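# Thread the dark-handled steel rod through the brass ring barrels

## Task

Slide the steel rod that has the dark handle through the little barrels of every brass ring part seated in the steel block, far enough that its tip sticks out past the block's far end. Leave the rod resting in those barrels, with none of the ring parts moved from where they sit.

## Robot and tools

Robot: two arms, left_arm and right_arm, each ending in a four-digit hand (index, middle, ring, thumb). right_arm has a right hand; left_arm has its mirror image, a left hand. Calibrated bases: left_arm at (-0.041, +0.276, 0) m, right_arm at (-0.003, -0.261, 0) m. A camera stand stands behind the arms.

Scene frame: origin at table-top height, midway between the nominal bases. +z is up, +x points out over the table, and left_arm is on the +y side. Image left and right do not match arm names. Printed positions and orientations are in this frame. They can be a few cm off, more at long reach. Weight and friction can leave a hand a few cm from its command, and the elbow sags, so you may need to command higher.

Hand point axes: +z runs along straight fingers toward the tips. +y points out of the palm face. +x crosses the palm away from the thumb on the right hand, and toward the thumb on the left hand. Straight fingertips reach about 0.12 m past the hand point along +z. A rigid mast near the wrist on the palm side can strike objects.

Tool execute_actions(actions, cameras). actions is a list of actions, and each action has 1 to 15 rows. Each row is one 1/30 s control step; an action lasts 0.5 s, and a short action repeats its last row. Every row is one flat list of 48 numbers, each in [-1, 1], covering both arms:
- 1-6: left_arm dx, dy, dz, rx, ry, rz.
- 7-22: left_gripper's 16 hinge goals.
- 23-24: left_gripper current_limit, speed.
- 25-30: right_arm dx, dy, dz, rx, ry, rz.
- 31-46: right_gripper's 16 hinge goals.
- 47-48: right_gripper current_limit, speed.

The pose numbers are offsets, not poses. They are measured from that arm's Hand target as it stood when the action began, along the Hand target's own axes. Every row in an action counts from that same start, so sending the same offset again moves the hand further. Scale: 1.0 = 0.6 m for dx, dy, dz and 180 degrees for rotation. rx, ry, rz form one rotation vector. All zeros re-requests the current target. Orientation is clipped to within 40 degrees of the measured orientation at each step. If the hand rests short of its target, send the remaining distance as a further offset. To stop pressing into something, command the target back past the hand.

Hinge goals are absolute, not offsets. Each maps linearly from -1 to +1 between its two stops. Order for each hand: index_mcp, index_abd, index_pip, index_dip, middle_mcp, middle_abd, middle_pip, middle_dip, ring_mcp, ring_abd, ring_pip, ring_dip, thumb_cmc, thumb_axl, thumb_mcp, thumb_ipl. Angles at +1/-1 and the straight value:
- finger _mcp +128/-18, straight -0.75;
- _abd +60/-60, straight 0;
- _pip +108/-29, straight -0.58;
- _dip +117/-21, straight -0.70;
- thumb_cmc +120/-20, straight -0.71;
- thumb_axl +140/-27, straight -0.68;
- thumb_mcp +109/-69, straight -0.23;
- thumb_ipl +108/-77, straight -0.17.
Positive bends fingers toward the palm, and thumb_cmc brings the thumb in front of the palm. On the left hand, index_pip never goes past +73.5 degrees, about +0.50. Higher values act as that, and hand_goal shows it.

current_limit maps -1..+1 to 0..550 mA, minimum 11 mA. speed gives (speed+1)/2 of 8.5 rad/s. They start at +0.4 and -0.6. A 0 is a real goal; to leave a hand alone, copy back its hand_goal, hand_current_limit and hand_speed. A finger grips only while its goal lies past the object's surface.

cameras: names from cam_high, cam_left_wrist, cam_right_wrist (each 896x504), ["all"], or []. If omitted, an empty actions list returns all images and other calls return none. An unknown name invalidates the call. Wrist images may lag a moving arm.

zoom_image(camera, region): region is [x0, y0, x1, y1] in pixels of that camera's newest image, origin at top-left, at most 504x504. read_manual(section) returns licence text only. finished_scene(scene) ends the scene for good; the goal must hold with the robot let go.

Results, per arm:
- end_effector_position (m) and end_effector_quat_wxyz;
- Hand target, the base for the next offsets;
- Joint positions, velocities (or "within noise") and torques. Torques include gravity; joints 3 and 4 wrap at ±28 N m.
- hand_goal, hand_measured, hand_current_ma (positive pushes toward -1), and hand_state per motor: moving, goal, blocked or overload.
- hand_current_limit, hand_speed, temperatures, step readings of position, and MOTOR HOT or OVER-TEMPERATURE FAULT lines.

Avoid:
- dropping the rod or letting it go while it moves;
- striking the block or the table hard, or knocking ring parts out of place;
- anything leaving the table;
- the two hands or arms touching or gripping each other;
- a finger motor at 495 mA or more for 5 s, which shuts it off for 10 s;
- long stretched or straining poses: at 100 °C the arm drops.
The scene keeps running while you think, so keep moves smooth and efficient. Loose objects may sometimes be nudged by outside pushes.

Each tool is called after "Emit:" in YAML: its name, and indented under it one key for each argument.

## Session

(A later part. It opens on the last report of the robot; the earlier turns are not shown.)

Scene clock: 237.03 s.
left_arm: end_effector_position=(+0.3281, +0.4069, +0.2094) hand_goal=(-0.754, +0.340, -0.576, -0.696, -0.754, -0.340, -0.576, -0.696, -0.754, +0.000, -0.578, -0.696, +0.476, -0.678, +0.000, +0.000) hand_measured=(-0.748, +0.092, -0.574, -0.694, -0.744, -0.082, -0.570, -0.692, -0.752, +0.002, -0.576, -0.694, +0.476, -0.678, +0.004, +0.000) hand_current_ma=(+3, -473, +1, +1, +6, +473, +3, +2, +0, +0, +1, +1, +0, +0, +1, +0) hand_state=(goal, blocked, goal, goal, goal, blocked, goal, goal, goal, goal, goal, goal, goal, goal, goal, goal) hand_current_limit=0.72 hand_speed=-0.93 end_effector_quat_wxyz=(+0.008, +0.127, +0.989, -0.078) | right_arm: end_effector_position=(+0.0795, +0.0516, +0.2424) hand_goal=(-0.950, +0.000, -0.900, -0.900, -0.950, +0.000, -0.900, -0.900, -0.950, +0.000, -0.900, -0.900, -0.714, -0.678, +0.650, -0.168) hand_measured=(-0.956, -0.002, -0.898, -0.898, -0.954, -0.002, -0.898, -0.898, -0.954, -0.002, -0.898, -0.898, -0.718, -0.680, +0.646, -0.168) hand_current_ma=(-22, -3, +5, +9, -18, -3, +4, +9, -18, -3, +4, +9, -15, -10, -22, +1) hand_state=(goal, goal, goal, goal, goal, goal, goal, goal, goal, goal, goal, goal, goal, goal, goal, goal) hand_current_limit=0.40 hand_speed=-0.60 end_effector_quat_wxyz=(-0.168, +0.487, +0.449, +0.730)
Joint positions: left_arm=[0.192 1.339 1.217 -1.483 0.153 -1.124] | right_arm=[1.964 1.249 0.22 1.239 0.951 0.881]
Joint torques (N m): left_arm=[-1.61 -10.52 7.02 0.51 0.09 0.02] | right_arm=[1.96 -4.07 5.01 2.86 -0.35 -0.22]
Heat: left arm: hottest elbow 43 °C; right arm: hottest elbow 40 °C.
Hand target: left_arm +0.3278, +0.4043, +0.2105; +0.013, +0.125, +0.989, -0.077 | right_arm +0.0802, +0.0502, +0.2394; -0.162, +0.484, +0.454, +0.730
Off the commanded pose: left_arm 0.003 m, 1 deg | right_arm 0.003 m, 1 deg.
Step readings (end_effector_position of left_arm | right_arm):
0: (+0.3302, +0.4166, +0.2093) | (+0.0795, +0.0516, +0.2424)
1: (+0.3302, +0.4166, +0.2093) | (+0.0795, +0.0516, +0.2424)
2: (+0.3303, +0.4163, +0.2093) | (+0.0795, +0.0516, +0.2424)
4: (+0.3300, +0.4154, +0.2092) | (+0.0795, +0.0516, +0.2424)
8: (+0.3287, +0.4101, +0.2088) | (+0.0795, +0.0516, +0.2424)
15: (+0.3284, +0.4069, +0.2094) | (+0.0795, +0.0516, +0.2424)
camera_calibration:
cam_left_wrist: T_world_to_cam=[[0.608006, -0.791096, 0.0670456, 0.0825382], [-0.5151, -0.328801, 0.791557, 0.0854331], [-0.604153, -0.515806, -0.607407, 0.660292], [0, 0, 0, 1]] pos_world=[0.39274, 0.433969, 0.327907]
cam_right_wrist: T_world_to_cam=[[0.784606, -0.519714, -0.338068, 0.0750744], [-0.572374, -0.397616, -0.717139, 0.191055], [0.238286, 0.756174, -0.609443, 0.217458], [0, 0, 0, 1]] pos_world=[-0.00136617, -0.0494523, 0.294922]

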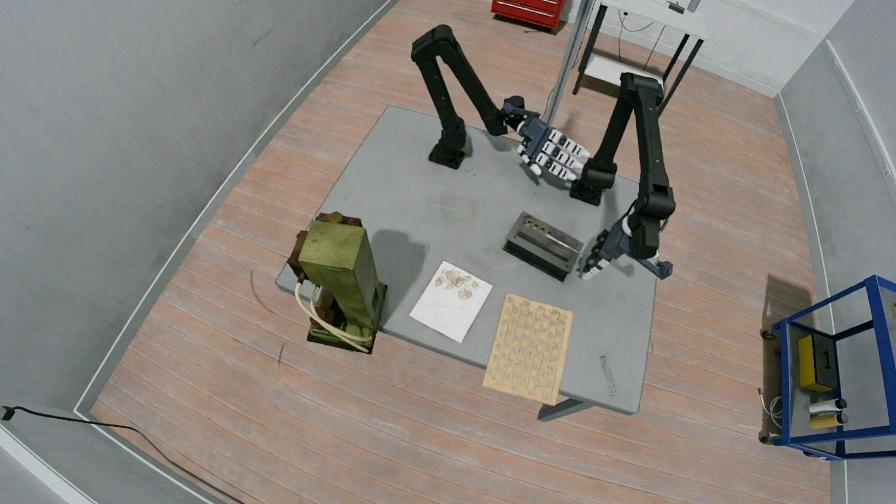

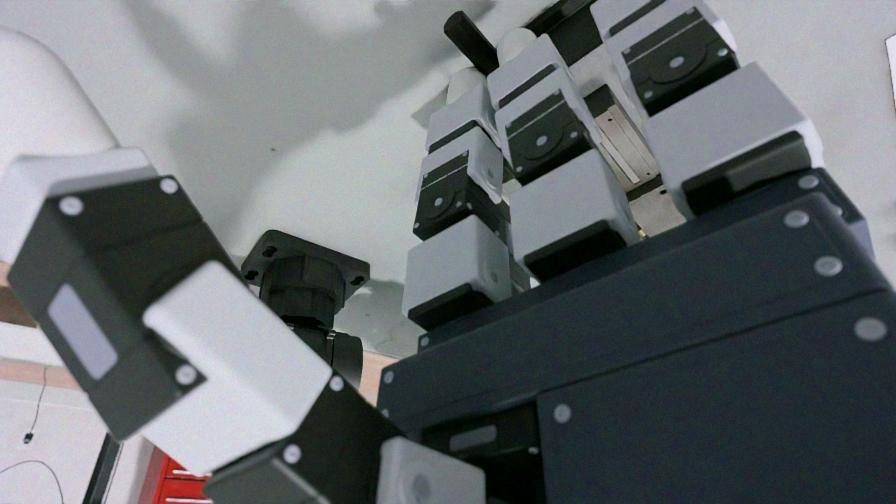

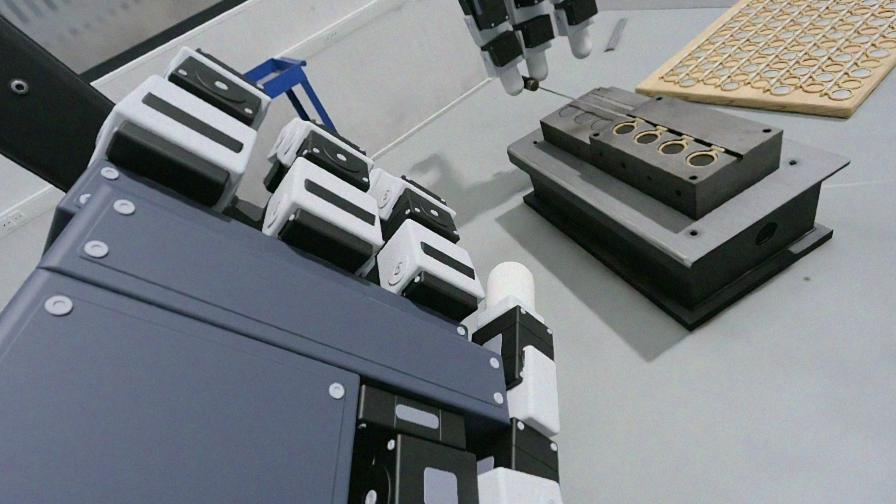

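Emit:
execute_actions:
  actions:
    - [[-0.0002,-0.0055,0.0008,0,0,0,-0.754,0.34,-0.576,-0.696,-0.754,-0.34,-0.576,-0.696,-0.754,0,-0.577,-0.696,0.477,-0.678,0,0,0.72,-0.93,0,0,0,0,0,0,-0.95,0,-0.9,-0.9,-0.95,0,-0.9,-0.9,-0.95,0,-0.9,-0.9,-0.714,-0.678,0.65,-0.168,0.4,-0.6],[-0.0004,-0.011,0.0017,0,0,0,-0.754,0.34,-0.576,-0.696,-0.754,-0.34,-0.576,-0.696,-0.754,0,-0.577,-0.696,0.477,-0.678,0,0,0.72,-0.93,0,0,0,0,0,0,-0.95,0,-0.9,-0.9,-0.95,0,-0.9,-0.9,-0.95,0,-0.9,-0.9,-0.714,-0.678,0.65,-0.168,0.4,-0.6],[-0.0006,-0.0165,0.0025,0,0,0,-0.754,0.34,-0.576,-0.696,-0.754,-0.34,-0.576,-0.696,-0.754,0,-0.577,-0.696,0.477,-0.678,0,0,0.72,-0.93,0,0,0,0,0,0,-0.95,0,-0.9,-0.9,-0.95,0,-0.9,-0.9,-0.95,0,-0.9,-0.9,-0.714,-0.678,0.65,-0.168,0.4,-0.6]]
  cameras: ["cam_right_wrist", "cam_high", "cam_left_wrist"]

Emit:
zoom_image:
  camera: "cam_right_wrist"
  region: [590, 90, 740, 180]

Emit:
zoom_image:
  camera: "cam_right_wrist"
  region: [515, 55, 585, 105]

Emit:
zoom_image:
  camera: "cam_high"
  region: [524, 220, 560, 240]

Emit:
zoom_image:
  camera: "cam_left_wrist"
  region: [620, 206, 662, 242]

Scene clock: 238.63 s.
left_arm: end_effector_position=(+0.3263, +0.3971, +0.2096) hand_goal=(-0.754, +0.340, -0.576, -0.696, -0.754, -0.340, -0.576, -0.696, -0.754, +0.000, -0.578, -0.696, +0.476, -0.678, +0.000, +0.000) hand_measured=(-0.748, +0.092, -0.574, -0.694, -0.746, -0.082, -0.570, -0.692, -0.752, +0.002, -0.576, -0.694, +0.476, -0.678, +0.004, +0.000) hand_current_ma=(+2, -473, +1, +1, +6, +473, +3, +2, +0, +0, +1, +1, +0, +0, +1, +0) hand_state=(goal, blocked, goal, goal, goal, blocked, goal, goal, goal, goal, goal, goal, goal, goal, goal, goal) hand_current_limit=0.72 hand_speed=-0.93 end_effector_quat_wxyz=(+0.009, +0.127, +0.989, -0.078) | right_arm: end_effector_position=(+0.0795, +0.0516, +0.2424) hand_goal=(-0.950, +0.000, -0.900, -0.900, -0.950, +0.000, -0.900, -0.900, -0.950, +0.000, -0.900, -0.900, -0.714, -0.678, +0.650, -0.168) hand_measured=(-0.956, -0.002, -0.898, -0.898, -0.954, -0.002, -0.898, -0.898, -0.954, -0.002, -0.898, -0.898, -0.718, -0.680, +0.646, -0.168) hand_current_ma=(-22, -3, +5, +9, -18, -3, +4, +9, -18, -3, +4, +9, -15, -10, -22, +1) hand_state=(goal, goal, goal, goal, goal, goal, goal, goal, goal, goal, goal, goal, goal, goal, goal, goal) hand_current_limit=0.40 hand_speed=-0.60 end_effector_quat_wxyz=(-0.168, +0.487, +0.449, +0.730)
Joint positions: left_arm=[0.166 1.328 1.208 -1.479 0.154 -1.149] | right_arm=[1.964 1.249 0.22 1.239 0.951 0.881]
Joint torques (N m): left_arm=[-1.61 -9.93 7.13 0.49 0.09 0] | right_arm=[2.2 -4.95 5.11 2.96 -0.33 -0.2]
Heat: left arm: hottest elbow 43 °C; right arm: hottest elbow 40 °C.
Hand target: left_arm +0.3259, +0.3944, +0.2106; +0.014, +0.125, +0.989, -0.076 | right_arm +0.0802, +0.0502, +0.2394; -0.162, +0.484, +0.454, +0.730
Off the commanded pose: left_arm 0.003 m, 1 deg | right_arm 0.003 m, 1 deg.
Step readings (end_effector_position of left_arm | right_arm):
0: (+0.3281, +0.4069, +0.2094) | (+0.0795, +0.0516, +0.2424)
1: (+0.3281, +0.4068, +0.2094) | (+0.0795, +0.0516, +0.2424)
2: (+0.3283, +0.4065, +0.2094) | (+0.0795, +0.0516, +0.2424)
4: (+0.3281, +0.4057, +0.2094) | (+0.0795, +0.0516, +0.2424)
8: (+0.3268, +0.4003, +0.2088) | (+0.0795, +0.0516, +0.2424)
15: (+0.3265, +0.3971, +0.2096) | (+0.0795, +0.0516, +0.2424)
camera_calibration:
cam_left_wrist: T_world_to_cam=[[0.607729, -0.791315, 0.0669793, 0.076064], [-0.515695, -0.329097, 0.791046, 0.081486], [-0.603924, -0.515282, -0.608079, 0.654127], [0, 0, 0, 1]] pos_world=[0.390839, 0.424067, 0.328207]
cam_right_wrist: T_world_to_cam=[[0.784606, -0.519714, -0.338068, 0.0750744], [-0.572374, -0.397616, -0.717139, 0.191055], [0.238286, 0.756174, -0.609443, 0.217458], [0, 0, 0, 1]] pos_world=[-0.00136617, -0.0494523, 0.294922]

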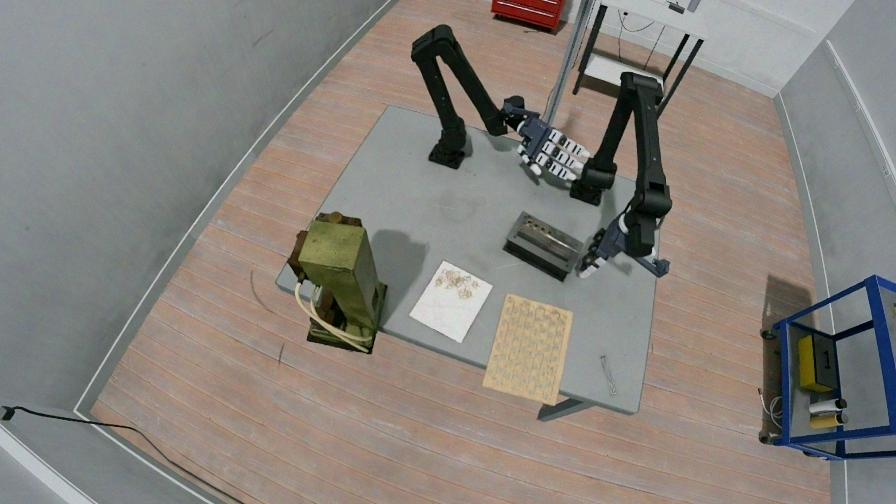

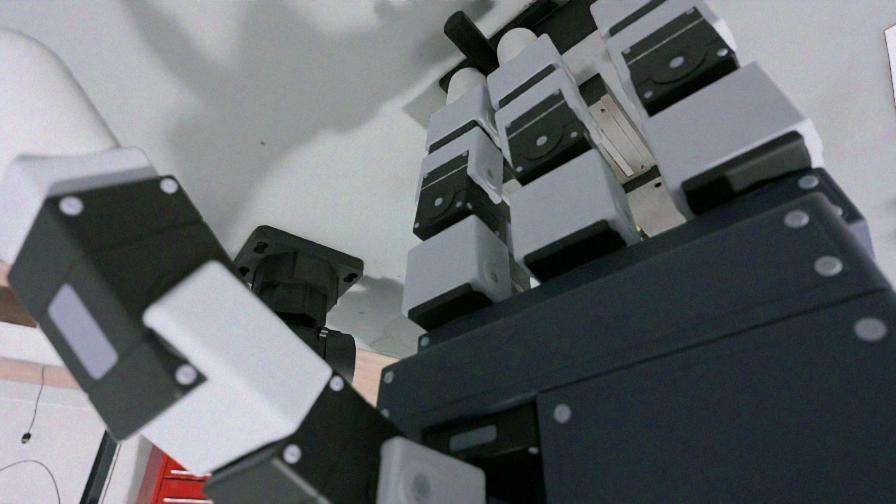

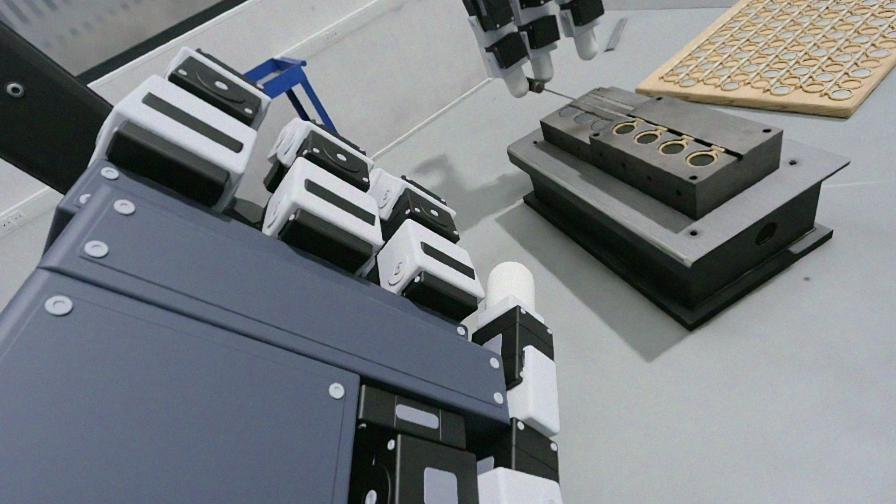

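Scaled by 3.360 from the camera's 896x504 image, which has a finer 1280x720 frame.

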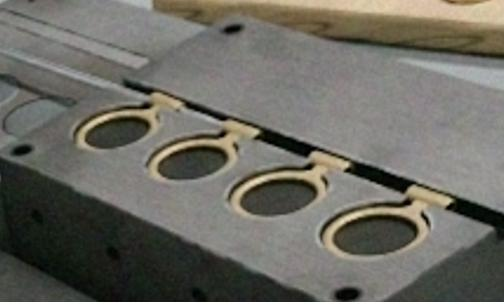

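Scaled by 7.200 from the camera's 896x504 image, which has a finer 1280x720 frame.

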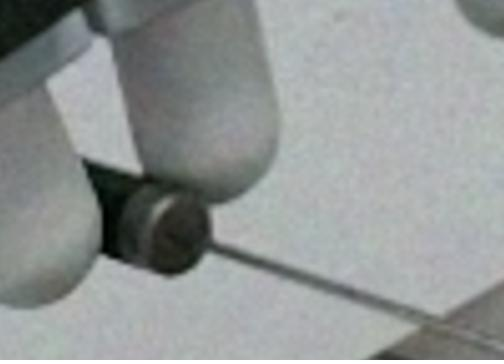

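Scaled by 14.000 from the camera's 896x504 image, which has a finer 1280x720 frame.

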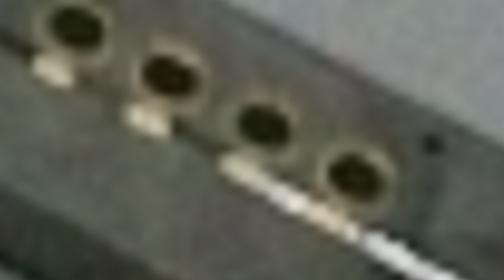

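Scaled by 12.000 from the camera's 896x504 image, which has a finer 1280x720 frame.

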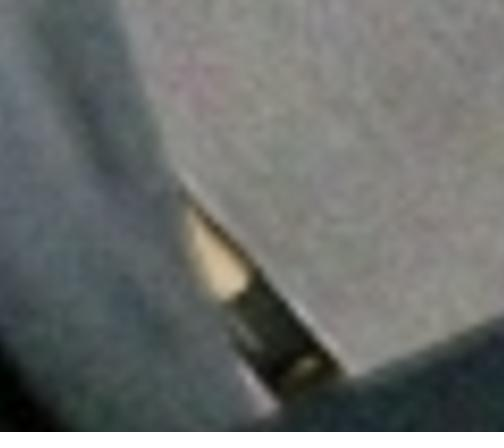

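Emit:
execute_actions:
  actions:
    - [[-0.0002,-0.0055,0.0008,0,0,0,-0.754,0.34,-0.576,-0.696,-0.754,-0.34,-0.576,-0.696,-0.754,0,-0.577,-0.696,0.477,-0.678,0,0,0.72,-0.93,0,0,0,0,0,0,-0.95,0,-0.9,-0.9,-0.95,0,-0.9,-0.9,-0.95,0,-0.9,-0.9,-0.714,-0.678,0.65,-0.168,0.4,-0.6],[-0.0004,-0.011,0.0017,0,0,0,-0.754,0.34,-0.576,-0.696,-0.754,-0.34,-0.576,-0.696,-0.754,0,-0.577,-0.696,0.477,-0.678,0,0,0.72,-0.93,0,0,0,0,0,0,-0.95,0,-0.9,-0.9,-0.95,0,-0.9,-0.9,-0.95,0,-0.9,-0.9,-0.714,-0.678,0.65,-0.168,0.4,-0.6],[-0.0006,-0.0165,0.0025,0,0,0,-0.754,0.34,-0.576,-0.696,-0.754,-0.34,-0.576,-0.696,-0.754,0,-0.577,-0.696,0.477,-0.678,0,0,0.72,-0.93,0,0,0,0,0,0,-0.95,0,-0.9,-0.9,-0.95,0,-0.9,-0.9,-0.95,0,-0.9,-0.9,-0.714,-0.678,0.65,-0.168,0.4,-0.6]]
  cameras: ["cam_right_wrist", "cam_high", "cam_left_wrist"]

Emit:
zoom_image:
  camera: "cam_right_wrist"
  region: [590, 90, 740, 180]

Emit:
zoom_image:
  camera: "cam_right_wrist"
  region: [515, 55, 585, 105]

Emit:
zoom_image:
  camera: "cam_high"
  region: [524, 220, 560, 240]

Emit:
zoom_image:
  camera: "cam_high"
  region: [560, 238, 616, 270]

Scene clock: 240.90 s.
left_arm: end_effector_position=(+0.3242, +0.3873, +0.2096) hand_goal=(-0.754, +0.340, -0.576, -0.696, -0.754, -0.340, -0.576, -0.696, -0.754, +0.000, -0.578, -0.696, +0.476, -0.678, +0.000, +0.000) hand_measured=(-0.750, +0.092, -0.574, -0.694, -0.746, -0.082, -0.570, -0.692, -0.752, +0.002, -0.576, -0.694, +0.476, -0.678, +0.004, +0.000) hand_current_ma=(+2, -473, +1, +1, +5, +473, +3, +2, +0, +0, +1, +1, +0, +0, +1, +0) hand_state=(goal, blocked, goal, goal, goal, blocked, goal, goal, goal, goal, goal, goal, goal, goal, goal, goal) hand_current_limit=0.72 hand_speed=-0.93 end_effector_quat_wxyz=(+0.009, +0.127, +0.989, -0.078) | right_arm: end_effector_position=(+0.0795, +0.0516, +0.2424) hand_goal=(-0.950, +0.000, -0.900, -0.900, -0.950, +0.000, -0.900, -0.900, -0.950, +0.000, -0.900, -0.900, -0.714, -0.678, +0.650, -0.168) hand_measured=(-0.956, -0.002, -0.898, -0.898, -0.954, -0.002, -0.898, -0.898, -0.954, -0.002, -0.898, -0.898, -0.718, -0.680, +0.646, -0.168) hand_current_ma=(-22, -3, +5, +9, -18, -3, +4, +9, -18, -3, +4, +9, -15, -10, -22, +1) hand_state=(goal, goal, goal, goal, goal, goal, goal, goal, goal, goal, goal, goal, goal, goal, goal, goal) hand_current_limit=0.40 hand_speed=-0.60 end_effector_quat_wxyz=(-0.168, +0.487, +0.449, +0.730)
Joint positions: left_arm=[0.141 1.318 1.199 -1.476 0.154 -1.175] | right_arm=[1.964 1.249 0.22 1.239 0.951 0.881]
Joint torques (N m): left_arm=[-1.67 -10.34 7.1 0.49 0.1 -0.08] | right_arm=[2.32 -4.01 5.01 2.92 -0.33 -0.15]
Heat: left arm: hottest elbow 43 °C; right arm: hottest elbow 40 °C.
Hand target: left_arm +0.3238, +0.3846, +0.2106; +0.014, +0.125, +0.989, -0.077 | right_arm +0.0802, +0.0502, +0.2394; -0.162, +0.484, +0.454, +0.730
Off the commanded pose: left_arm 0.003 m, 1 deg | right_arm 0.003 m, 1 deg.
Step readings (end_effector_position of left_arm | right_arm):
0: (+0.3262, +0.3971, +0.2096) | (+0.0795, +0.0516, +0.2424)
1: (+0.3262, +0.3971, +0.2096) | (+0.0795, +0.0516, +0.2424)
2: (+0.3263, +0.3968, +0.2096) | (+0.0795, +0.0516, +0.2424)
4: (+0.3260, +0.3958, +0.2093) | (+0.0795, +0.0516, +0.2424)
8: (+0.3248, +0.3906, +0.2089) | (+0.0795, +0.0516, +0.2424)
15: (+0.3244, +0.3873, +0.2096) | (+0.0795, +0.0516, +0.2424)
camera_calibration:
cam_left_wrist: T_world_to_cam=[[0.607823, -0.791234, 0.0670879, 0.069419], [-0.515615, -0.329014, 0.791133, 0.0771354], [-0.603898, -0.51546, -0.607954, 0.647892], [0, 0, 0, 1]] pos_world=[0.388839, 0.414268, 0.328207]
cam_right_wrist: T_world_to_cam=[[0.784606, -0.519714, -0.338068, 0.0750744], [-0.572374, -0.397616, -0.717139, 0.191055], [0.238286, 0.756174, -0.609443, 0.217458], [0, 0, 0, 1]] pos_world=[-0.00136617, -0.0494523, 0.294922]

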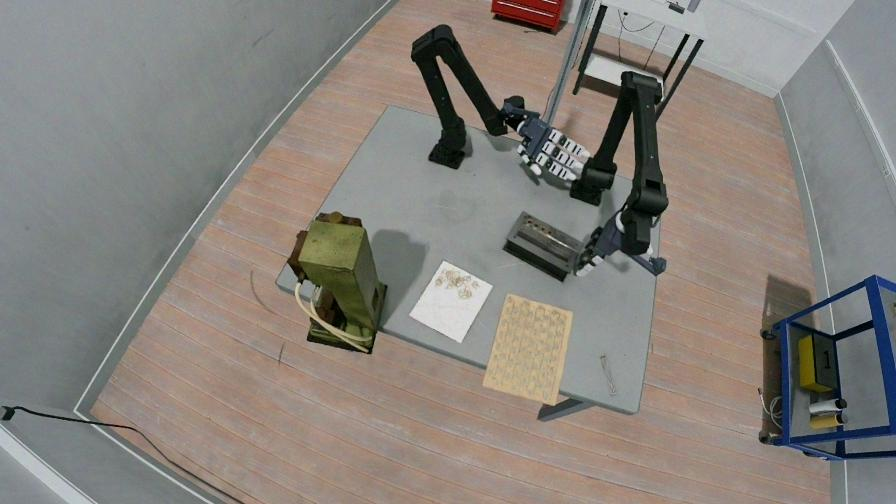

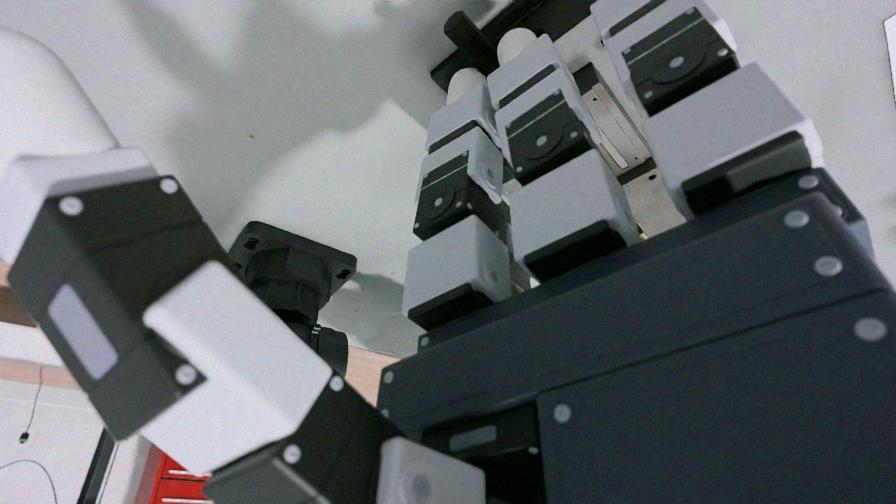

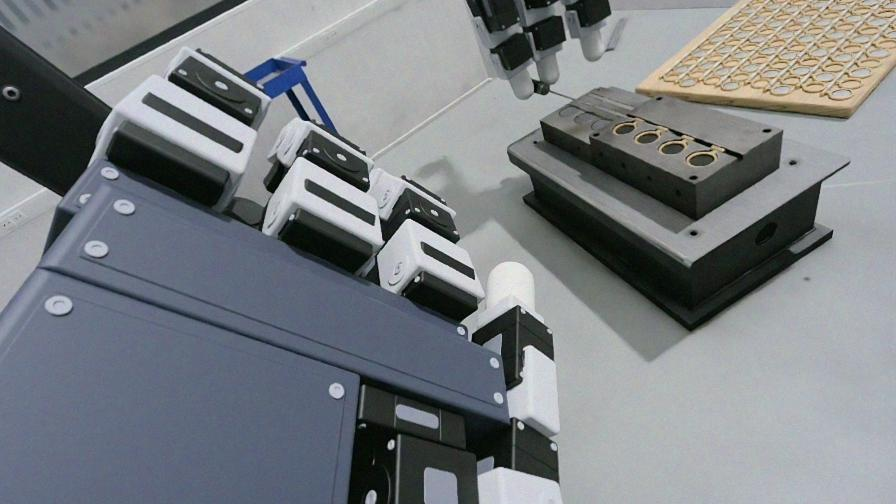

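Scaled by 3.360 from the camera's 896x504 image, which has a finer 1280x720 frame.

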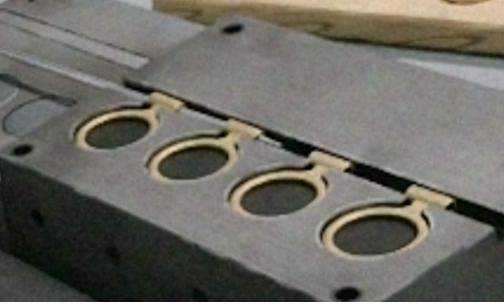

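Scaled by 7.200 from the camera's 896x504 image, which has a finer 1280x720 frame.

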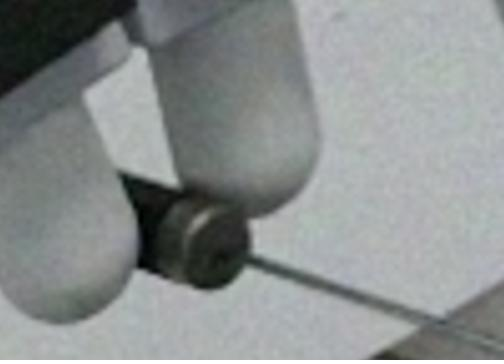

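Scaled by 14.000 from the camera's 896x504 image, which has a finer 1280x720 frame.

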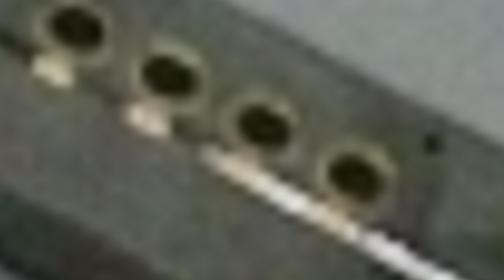

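Scaled by 9.000 from the camera's 896x504 image, which has a finer 1280x720 frame.

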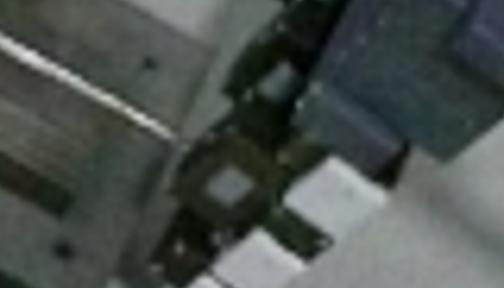

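Emit:
execute_actions:
  actions:
    - [[-0.0002,-0.0055,0.0008,0,0,0,-0.754,0.34,-0.576,-0.696,-0.754,-0.34,-0.576,-0.696,-0.754,0,-0.577,-0.696,0.477,-0.678,0,0,0.72,-0.93,0,0,0,0,0,0,-0.95,0,-0.9,-0.9,-0.95,0,-0.9,-0.9,-0.95,0,-0.9,-0.9,-0.714,-0.678,0.65,-0.168,0.4,-0.6],[-0.0004,-0.011,0.0017,0,0,0,-0.754,0.34,-0.576,-0.696,-0.754,-0.34,-0.576,-0.696,-0.754,0,-0.577,-0.696,0.477,-0.678,0,0,0.72,-0.93,0,0,0,0,0,0,-0.95,0,-0.9,-0.9,-0.95,0,-0.9,-0.9,-0.95,0,-0.9,-0.9,-0.714,-0.678,0.65,-0.168,0.4,-0.6],[-0.0006,-0.0165,0.0025,0,0,0,-0.754,0.34,-0.576,-0.696,-0.754,-0.34,-0.576,-0.696,-0.754,0,-0.577,-0.696,0.477,-0.678,0,0,0.72,-0.93,0,0,0,0,0,0,-0.95,0,-0.9,-0.9,-0.95,0,-0.9,-0.9,-0.95,0,-0.9,-0.9,-0.714,-0.678,0.65,-0.168,0.4,-0.6]]
  cameras: ["cam_right_wrist", "cam_high", "cam_left_wrist"]

Emit:
zoom_image:
  camera: "cam_right_wrist"
  region: [590, 90, 740, 180]

Emit:
zoom_image:
  camera: "cam_right_wrist"
  region: [515, 55, 585, 105]

Emit:
zoom_image:
  camera: "cam_high"
  region: [524, 220, 560, 240]

Scene clock: 242.73 s.
left_arm: end_effector_position=(+0.3221, +0.3775, +0.2095) hand_goal=(-0.754, +0.340, -0.576, -0.696, -0.754, -0.340, -0.576, -0.696, -0.754, +0.000, -0.578, -0.696, +0.476, -0.678, +0.000, +0.000) hand_measured=(-0.750, +0.092, -0.574, -0.694, -0.746, -0.082, -0.570, -0.692, -0.752, +0.002, -0.576, -0.694, +0.476, -0.678, +0.004, +0.000) hand_current_ma=(+2, -473, +1, +1, +5, +473, +3, +2, +0, +0, +1, +1, +0, +0, +1, +0) hand_state=(goal, blocked, goal, goal, goal, blocked, goal, goal, goal, goal, goal, goal, goal, goal, goal, goal) hand_current_limit=0.72 hand_speed=-0.93 end_effector_quat_wxyz=(+0.008, +0.127, +0.989, -0.077) | right_arm: end_effector_position=(+0.0795, +0.0516, +0.2424) hand_goal=(-0.950, +0.000, -0.900, -0.900, -0.950, +0.000, -0.900, -0.900, -0.950, +0.000, -0.900, -0.900, -0.714, -0.678, +0.650, -0.168) hand_measured=(-0.956, -0.002, -0.898, -0.898, -0.954, -0.002, -0.898, -0.898, -0.954, -0.002, -0.898, -0.898, -0.718, -0.680, +0.646, -0.168) hand_current_ma=(-22, -3, +5, +9, -18, -3, +4, +9, -18, -3, +4, +9, -15, -10, -22, +1) hand_state=(goal, goal, goal, goal, goal, goal, goal, goal, goal, goal, goal, goal, goal, goal, goal, goal) hand_current_limit=0.40 hand_speed=-0.60 end_effector_quat_wxyz=(-0.168, +0.487, +0.449, +0.730)
Joint positions: left_arm=[0.115 1.309 1.19 -1.473 0.154 -1.201] | right_arm=[1.964 1.249 0.22 1.239 0.951 0.881]
Joint torques (N m): left_arm=[-1.32 -9.7 7.15 0.47 0.12 -0.1] | right_arm=[2.37 -4.13 5.07 2.89 -0.36 -0.23]
Heat: left arm: hottest elbow 43 °C; right arm: hottest elbow 40 °C.
Hand target: left_arm +0.3216, +0.3748, +0.2104; +0.013, +0.125, +0.989, -0.076 | right_arm +0.0802, +0.0502, +0.2394; -0.162, +0.484, +0.454, +0.730
Off the commanded pose: left_arm 0.003 m, 1 deg | right_arm 0.003 m, 1 deg.
Step readings (end_effector_position of left_arm | right_arm):
0: (+0.3242, +0.3873, +0.2096) | (+0.0795, +0.0516, +0.2424)
1: (+0.3242, +0.3873, +0.2096) | (+0.0795, +0.0516, +0.2424)
2: (+0.3242, +0.3870, +0.2096) | (+0.0795, +0.0516, +0.2424)
4: (+0.3240, +0.3858, +0.2095) | (+0.0795, +0.0516, +0.2424)
8: (+0.3228, +0.3806, +0.2089) | (+0.0795, +0.0516, +0.2424)
15: (+0.3223, +0.3775, +0.2095) | (+0.0795, +0.0516, +0.2424)
camera_calibration:
cam_left_wrist: T_world_to_cam=[[0.607905, -0.791242, 0.0662392, 0.0631164], [-0.515019, -0.329437, 0.791345, 0.0727461], [-0.604324, -0.515177, -0.607771, 0.641451], [0, 0, 0, 1]] pos_world=[0.386741, 0.404366, 0.328107]
cam_right_wrist: T_world_to_cam=[[0.784606, -0.519714, -0.338068, 0.0750744], [-0.572374, -0.397616, -0.717139, 0.191055], [0.238286, 0.756174, -0.609443, 0.217458], [0, 0, 0, 1]] pos_world=[-0.00136617, -0.0494523, 0.294922]

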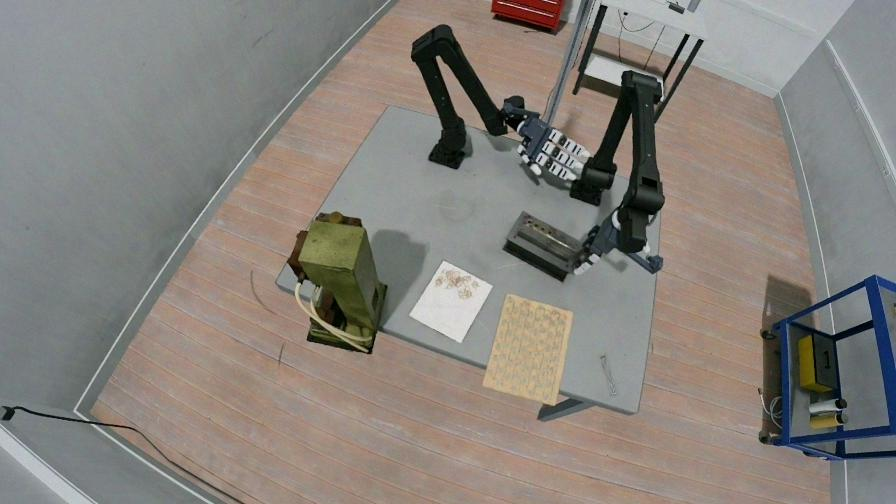

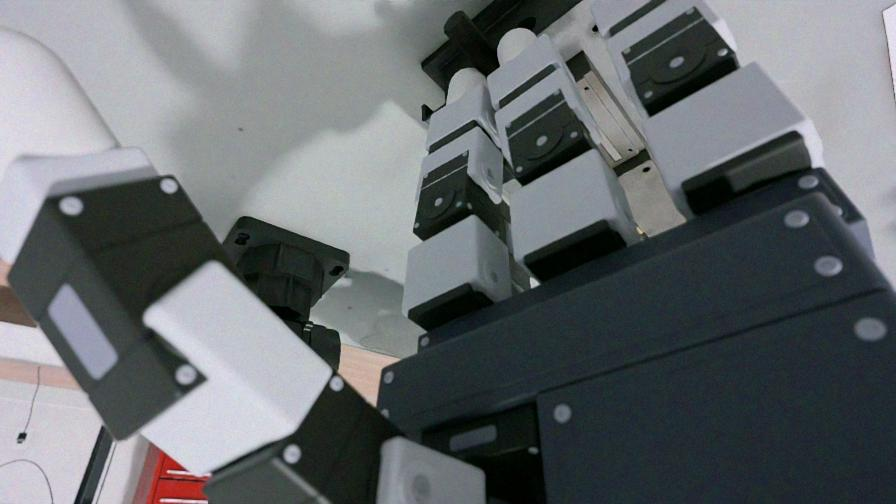

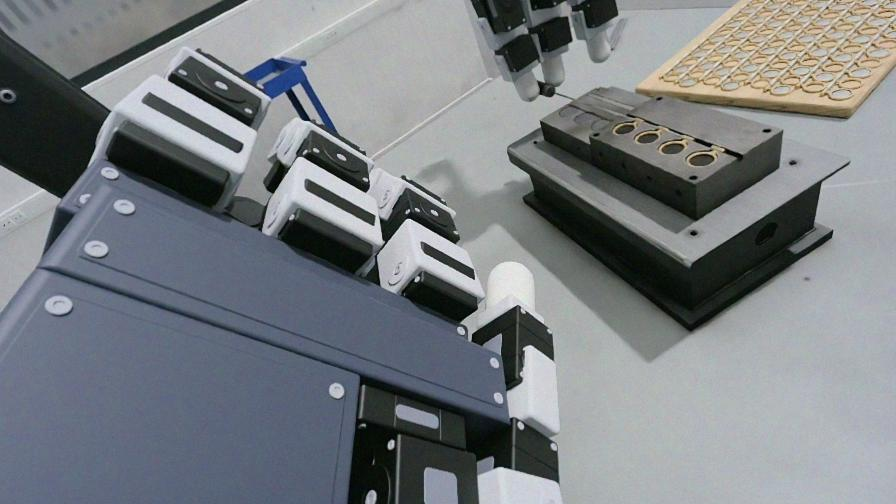

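Scaled by 3.360 from the camera's 896x504 image, which has a finer 1280x720 frame.

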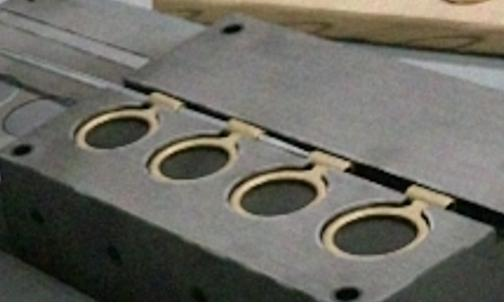

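Scaled by 7.200 from the camera's 896x504 image, which has a finer 1280x720 frame.

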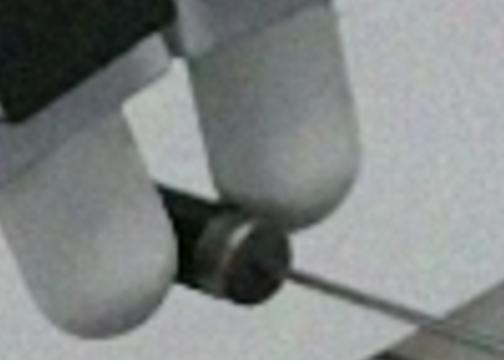

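Scaled by 14.000 from the camera's 896x504 image, which has a finer 1280x720 frame.

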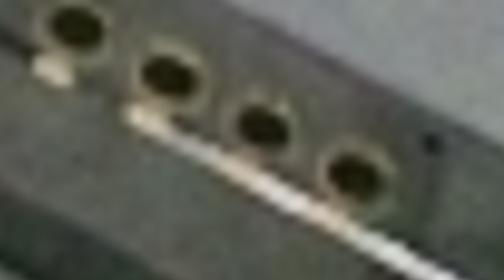

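Emit:
execute_actions:
  actions:
    - [[-0.0002,-0.0055,0.0008,0,0,0,-0.754,0.34,-0.576,-0.696,-0.754,-0.34,-0.576,-0.696,-0.754,0,-0.577,-0.696,0.477,-0.678,0,0,0.72,-0.93,0,0,0,0,0,0,-0.95,0,-0.9,-0.9,-0.95,0,-0.9,-0.9,-0.95,0,-0.9,-0.9,-0.714,-0.678,0.65,-0.168,0.4,-0.6],[-0.0004,-0.011,0.0017,0,0,0,-0.754,0.34,-0.576,-0.696,-0.754,-0.34,-0.576,-0.696,-0.754,0,-0.577,-0.696,0.477,-0.678,0,0,0.72,-0.93,0,0,0,0,0,0,-0.95,0,-0.9,-0.9,-0.95,0,-0.9,-0.9,-0.95,0,-0.9,-0.9,-0.714,-0.678,0.65,-0.168,0.4,-0.6],[-0.0006,-0.0165,0.0025,0,0,0,-0.754,0.34,-0.576,-0.696,-0.754,-0.34,-0.576,-0.696,-0.754,0,-0.577,-0.696,0.477,-0.678,0,0,0.72,-0.93,0,0,0,0,0,0,-0.95,0,-0.9,-0.9,-0.95,0,-0.9,-0.9,-0.95,0,-0.9,-0.9,-0.714,-0.678,0.65,-0.168,0.4,-0.6]]
  cameras: ["cam_right_wrist", "cam_high", "cam_left_wrist"]

Emit:
zoom_image:
  camera: "cam_right_wrist"
  region: [590, 90, 740, 180]

Emit:
zoom_image:
  camera: "cam_right_wrist"
  region: [515, 55, 615, 125]

Emit:
zoom_image:
  camera: "cam_high"
  region: [524, 220, 560, 240]

Emit:
zoom_image:
  camera: "cam_left_wrist"
  region: [420, 0, 620, 120]

Scene clock: 245.87 s.
left_arm: end_effector_position=(+0.3201, +0.3676, +0.2097) hand_goal=(-0.754, +0.340, -0.576, -0.696, -0.754, -0.340, -0.576, -0.696, -0.754, +0.000, -0.578, -0.696, +0.476, -0.678, +0.000, +0.000) hand_measured=(-0.750, +0.092, -0.574, -0.694, -0.746, -0.082, -0.570, -0.692, -0.752, +0.002, -0.576, -0.694, +0.476, -0.678, +0.004, +0.000) hand_current_ma=(+2, -473, +1, +1, +5, +473, +2, +2, +0, +0, +1, +1, +0, +0, +1, +0) hand_state=(goal, blocked, goal, goal, goal, blocked, goal, goal, goal, goal, goal, goal, goal, goal, goal, goal) hand_current_limit=0.72 hand_speed=-0.93 end_effector_quat_wxyz=(+0.008, +0.127, +0.989, -0.077) | right_arm: end_effector_position=(+0.0795, +0.0516, +0.2424) hand_goal=(-0.950, +0.000, -0.900, -0.900, -0.950, +0.000, -0.900, -0.900, -0.950, +0.000, -0.900, -0.900, -0.714, -0.678, +0.650, -0.168) hand_measured=(-0.956, -0.002, -0.898, -0.898, -0.954, -0.002, -0.898, -0.898, -0.954, -0.002, -0.898, -0.898, -0.718, -0.680, +0.646, -0.168) hand_current_ma=(-22, -3, +5, +9, -18, -3, +4, +9, -18, -3, +4, +9, -15, -10, -22, +1) hand_state=(goal, goal, goal, goal, goal, goal, goal, goal, goal, goal, goal, goal, goal, goal, goal, goal) hand_current_limit=0.40 hand_speed=-0.60 end_effector_quat_wxyz=(-0.168, +0.487, +0.449, +0.730)
Joint positions: left_arm=[0.089 1.3 1.182 -1.47 0.155 -1.228] | right_arm=[1.964 1.249 0.22 1.239 0.951 0.881]
Joint torques (N m): left_arm=[-1.67 -10.17 7.13 0.42 0.12 -0.13] | right_arm=[2.08 -3.49 5.05 2.81 -0.28 -0.2]
Heat: left arm: hottest elbow 43 °C; right arm: hottest elbow 40 °C.
Hand target: left_arm +0.3195, +0.3650, +0.2105; +0.013, +0.125, +0.989, -0.077 | right_arm +0.0802, +0.0502, +0.2394; -0.162, +0.484, +0.454, +0.730
Off the commanded pose: left_arm 0.003 m, 1 deg | right_arm 0.003 m, 1 deg.
Step readings (end_effector_position of left_arm | right_arm):
0: (+0.3220, +0.3775, +0.2095) | (+0.0795, +0.0516, +0.2424)
1: (+0.3220, +0.3775, +0.2095) | (+0.0795, +0.0516, +0.2424)
2: (+0.3220, +0.3772, +0.2095) | (+0.0795, +0.0516, +0.2424)
4: (+0.3220, +0.3761, +0.2095) | (+0.0795, +0.0516, +0.2424)
8: (+0.3207, +0.3708, +0.2090) | (+0.0795, +0.0516, +0.2424)
15: (+0.3203, +0.3676, +0.2097) | (+0.0795, +0.0516, +0.2424)
camera_calibration:
cam_left_wrist: T_world_to_cam=[[0.607927, -0.791231, 0.0661674, 0.056643], [-0.515073, -0.329577, 0.791251, 0.068464], [-0.604255, -0.515104, -0.607901, 0.635181], [0, 0, 0, 1]] pos_world=[0.384641, 0.394566, 0.328207]
cam_right_wrist: T_world_to_cam=[[0.784606, -0.519714, -0.338068, 0.0750744], [-0.572374, -0.397616, -0.717139, 0.191055], [0.238286, 0.756174, -0.609443, 0.217458], [0, 0, 0, 1]] pos_world=[-0.00136617, -0.0494523, 0.294922]

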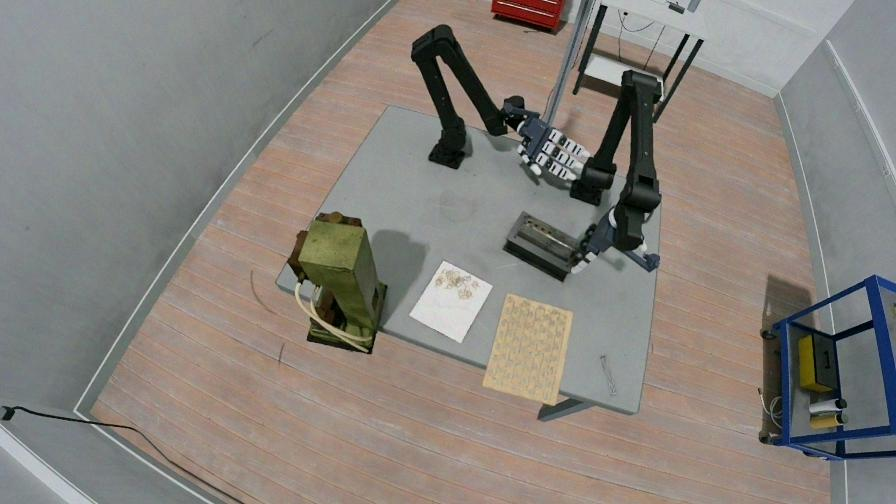

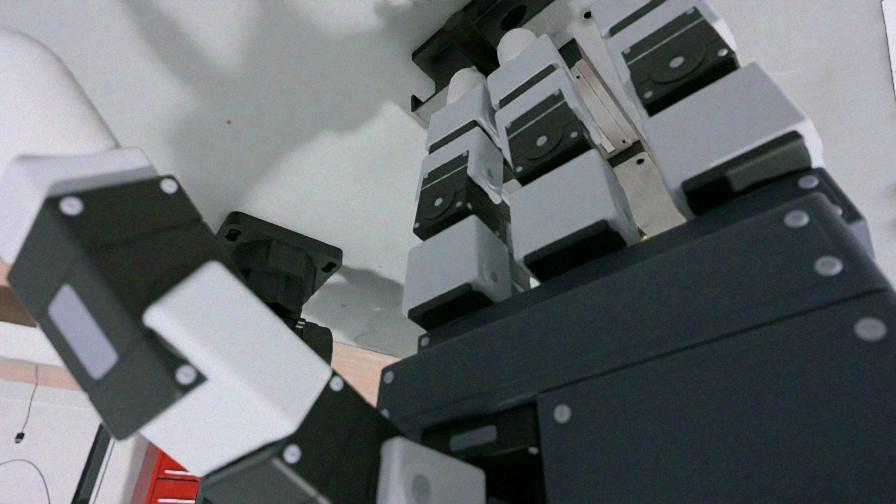

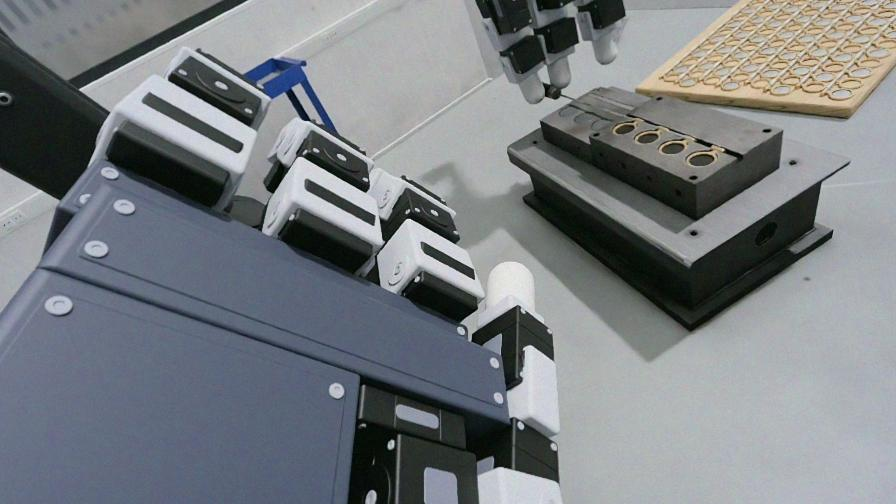

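Scaled by 3.360 from the camera's 896x504 image, which has a finer 1280x720 frame.

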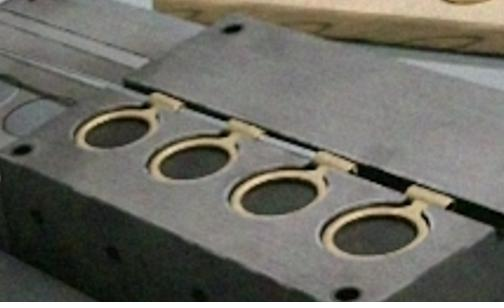

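Scaled by 5.040 from the camera's 896x504 image, which has a finer 1280x720 frame.

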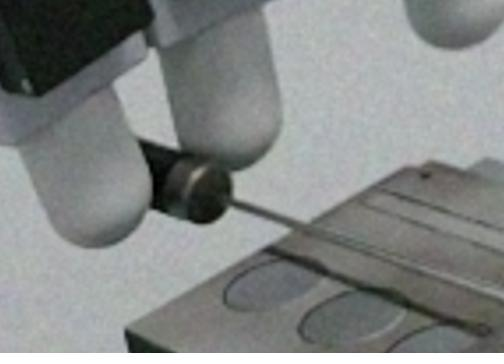

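Scaled by 14.000 from the camera's 896x504 image, which has a finer 1280x720 frame.

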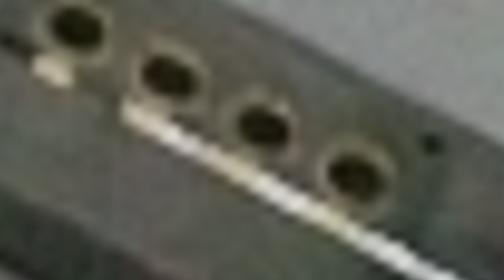

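Scaled by 2.520 from the camera's 896x504 image, which has a finer 1280x720 frame.

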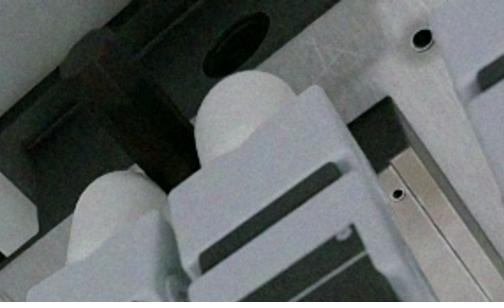

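Emit:
execute_actions:
  actions:
    - [[0,0,0,0,0,0,-0.75,-0.12,-0.574,-0.696,-0.747,0.12,-0.572,-0.696,-0.754,0.12,-0.577,-0.696,0.477,-0.678,0,0,0.4,-0.93,0,0,0,0,0,0,-0.95,0,-0.9,-0.9,-0.95,0,-0.9,-0.9,-0.95,0,-0.9,-0.9,-0.714,-0.678,0.65,-0.168,0.4,-0.6]]
  cameras: ["cam_right_wrist", "cam_high", "cam_left_wrist"]

Emit:
zoom_image:
  camera: "cam_right_wrist"
  region: [515, 55, 615, 125]

Emit:
zoom_image:
  camera: "cam_right_wrist"
  region: [590, 90, 740, 180]

Emit:
zoom_image:
  camera: "cam_left_wrist"
  region: [420, 0, 620, 120]

Scene clock: 250.07 s.
left_arm: end_effector_position=(+0.3200, +0.3676, +0.2097) hand_goal=(-0.750, -0.120, -0.574, -0.696, -0.748, +0.120, -0.572, -0.696, -0.754, +0.120, -0.578, -0.696, +0.476, -0.678, +0.000, +0.000) hand_measured=(-0.750, -0.116, -0.574, -0.694, -0.746, +0.116, -0.570, -0.692, -0.752, +0.116, -0.576, -0.694, +0.476, -0.678, +0.004, +0.000) hand_current_ma=(+0, +1, +0, +1, +1, -1, +0, +1, +0, -1, +1, +1, +0, +0, +1, +0) hand_state=(goal, goal, goal, goal, goal, goal, goal, goal, goal, goal, goal, goal, goal, goal, goal, goal) hand_current_limit=0.40 hand_speed=-0.93 end_effector_quat_wxyz=(+0.008, +0.126, +0.989, -0.077) | right_arm: end_effector_position=(+0.0795, +0.0516, +0.2424) hand_goal=(-0.950, +0.000, -0.900, -0.900, -0.950, +0.000, -0.900, -0.900, -0.950, +0.000, -0.900, -0.900, -0.714, -0.678, +0.650, -0.168) hand_measured=(-0.956, -0.002, -0.898, -0.898, -0.954, -0.002, -0.898, -0.898, -0.954, -0.002, -0.898, -0.898, -0.718, -0.680, +0.646, -0.168) hand_current_ma=(-22, -3, +5, +9, -18, -3, +4, +9, -18, -3, +4, +9, -15, -10, -22, +1) hand_state=(goal, goal, goal, goal, goal, goal, goal, goal, goal, goal, goal, goal, goal, goal, goal, goal) hand_current_limit=0.40 hand_speed=-0.60 end_effector_quat_wxyz=(-0.168, +0.487, +0.449, +0.730)
Joint positions: left_arm=[0.089 1.3 1.182 -1.47 0.155 -1.228] | right_arm=[1.964 1.249 0.22 1.239 0.951 0.881]
Joint torques (N m): left_arm=[-1.67 -9.99 7.12 0.59 0.09 -0.05] | right_arm=[2.78 -4.19 5.11 2.84 -0.32 -0.12]
Heat: left arm: hottest elbow 43 °C; right arm: hottest elbow 40 °C.
Hand target: left_arm +0.3195, +0.3650, +0.2105; +0.013, +0.125, +0.989, -0.077 | right_arm +0.0802, +0.0502, +0.2394; -0.162, +0.484, +0.454, +0.730
Off the commanded pose: left_arm 0.003 m, 1 deg | right_arm 0.003 m, 1 deg.
Step readings (end_effector_position of left_arm | right_arm):
0: (+0.3200, +0.3676, +0.2097) | (+0.0795, +0.0516, +0.2424)
1: (+0.3200, +0.3676, +0.2097) | (+0.0795, +0.0516, +0.2424)
2: (+0.3200, +0.3676, +0.2097) | (+0.0795, +0.0516, +0.2424)
4: (+0.3200, +0.3676, +0.2097) | (+0.0795, +0.0516, +0.2424)
8: (+0.3200, +0.3676, +0.2097) | (+0.0795, +0.0516, +0.2424)
15: (+0.3200, +0.3676, +0.2097) | (+0.0795, +0.0516, +0.2424)
camera_calibration:
cam_left_wrist: T_world_to_cam=[[0.608537, -0.790767, 0.0661135, 0.0562431], [-0.514755, -0.329973, 0.791293, 0.0684842], [-0.603913, -0.515563, -0.607852, 0.635214], [0, 0, 0, 1]] pos_world=[0.384641, 0.394566, 0.328207]
cam_right_wrist: T_world_to_cam=[[0.784606, -0.519714, -0.338068, 0.0750744], [-0.572374, -0.397616, -0.717139, 0.191055], [0.238286, 0.756174, -0.609443, 0.217458], [0, 0, 0, 1]] pos_world=[-0.00136617, -0.0494523, 0.294922]

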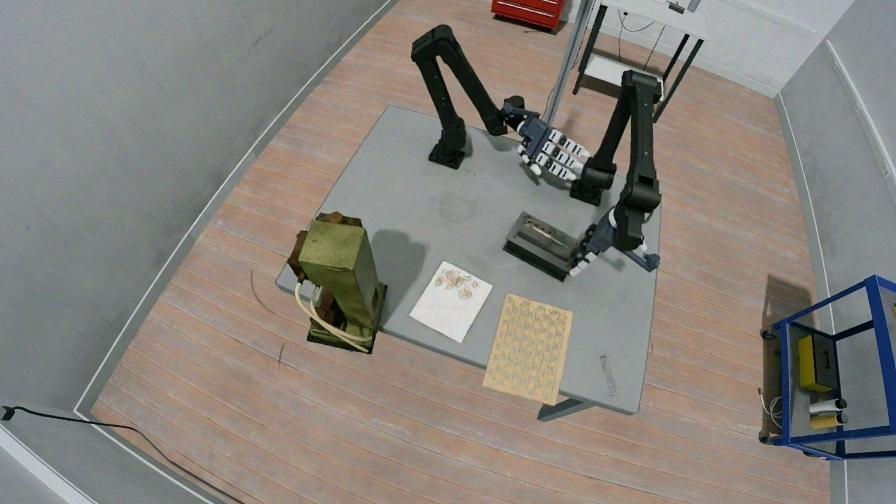

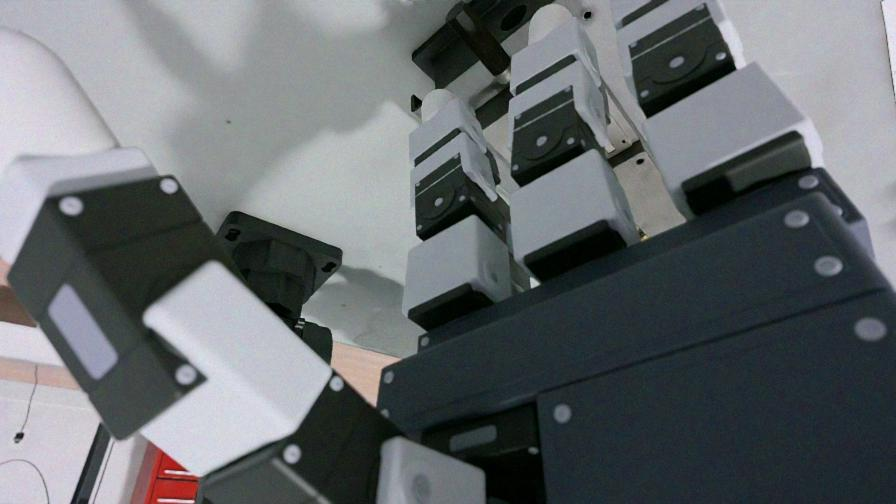

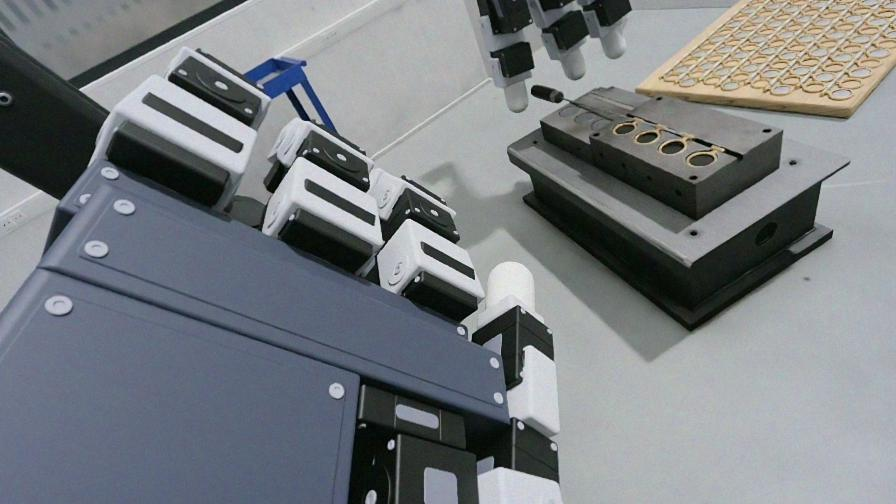

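Scaled by 5.040 from the camera's 896x504 image, which has a finer 1280x720 frame.

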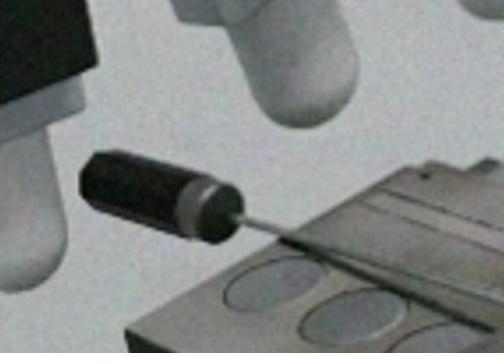

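Scaled by 3.360 from the camera's 896x504 image, which has a finer 1280x720 frame.

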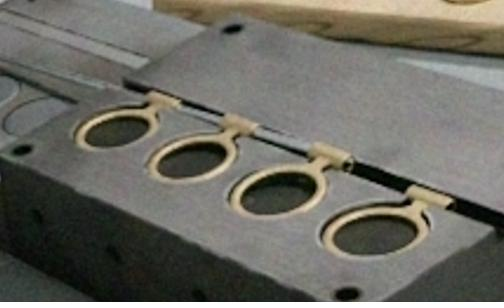

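Scaled by 2.520 from the camera's 896x504 image, which has a finer 1280x720 frame.

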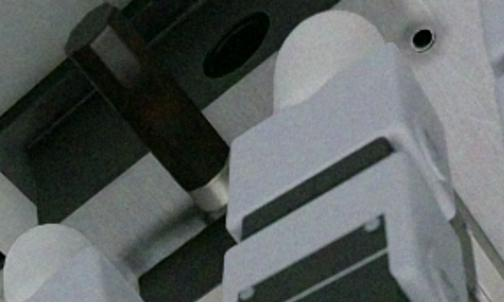

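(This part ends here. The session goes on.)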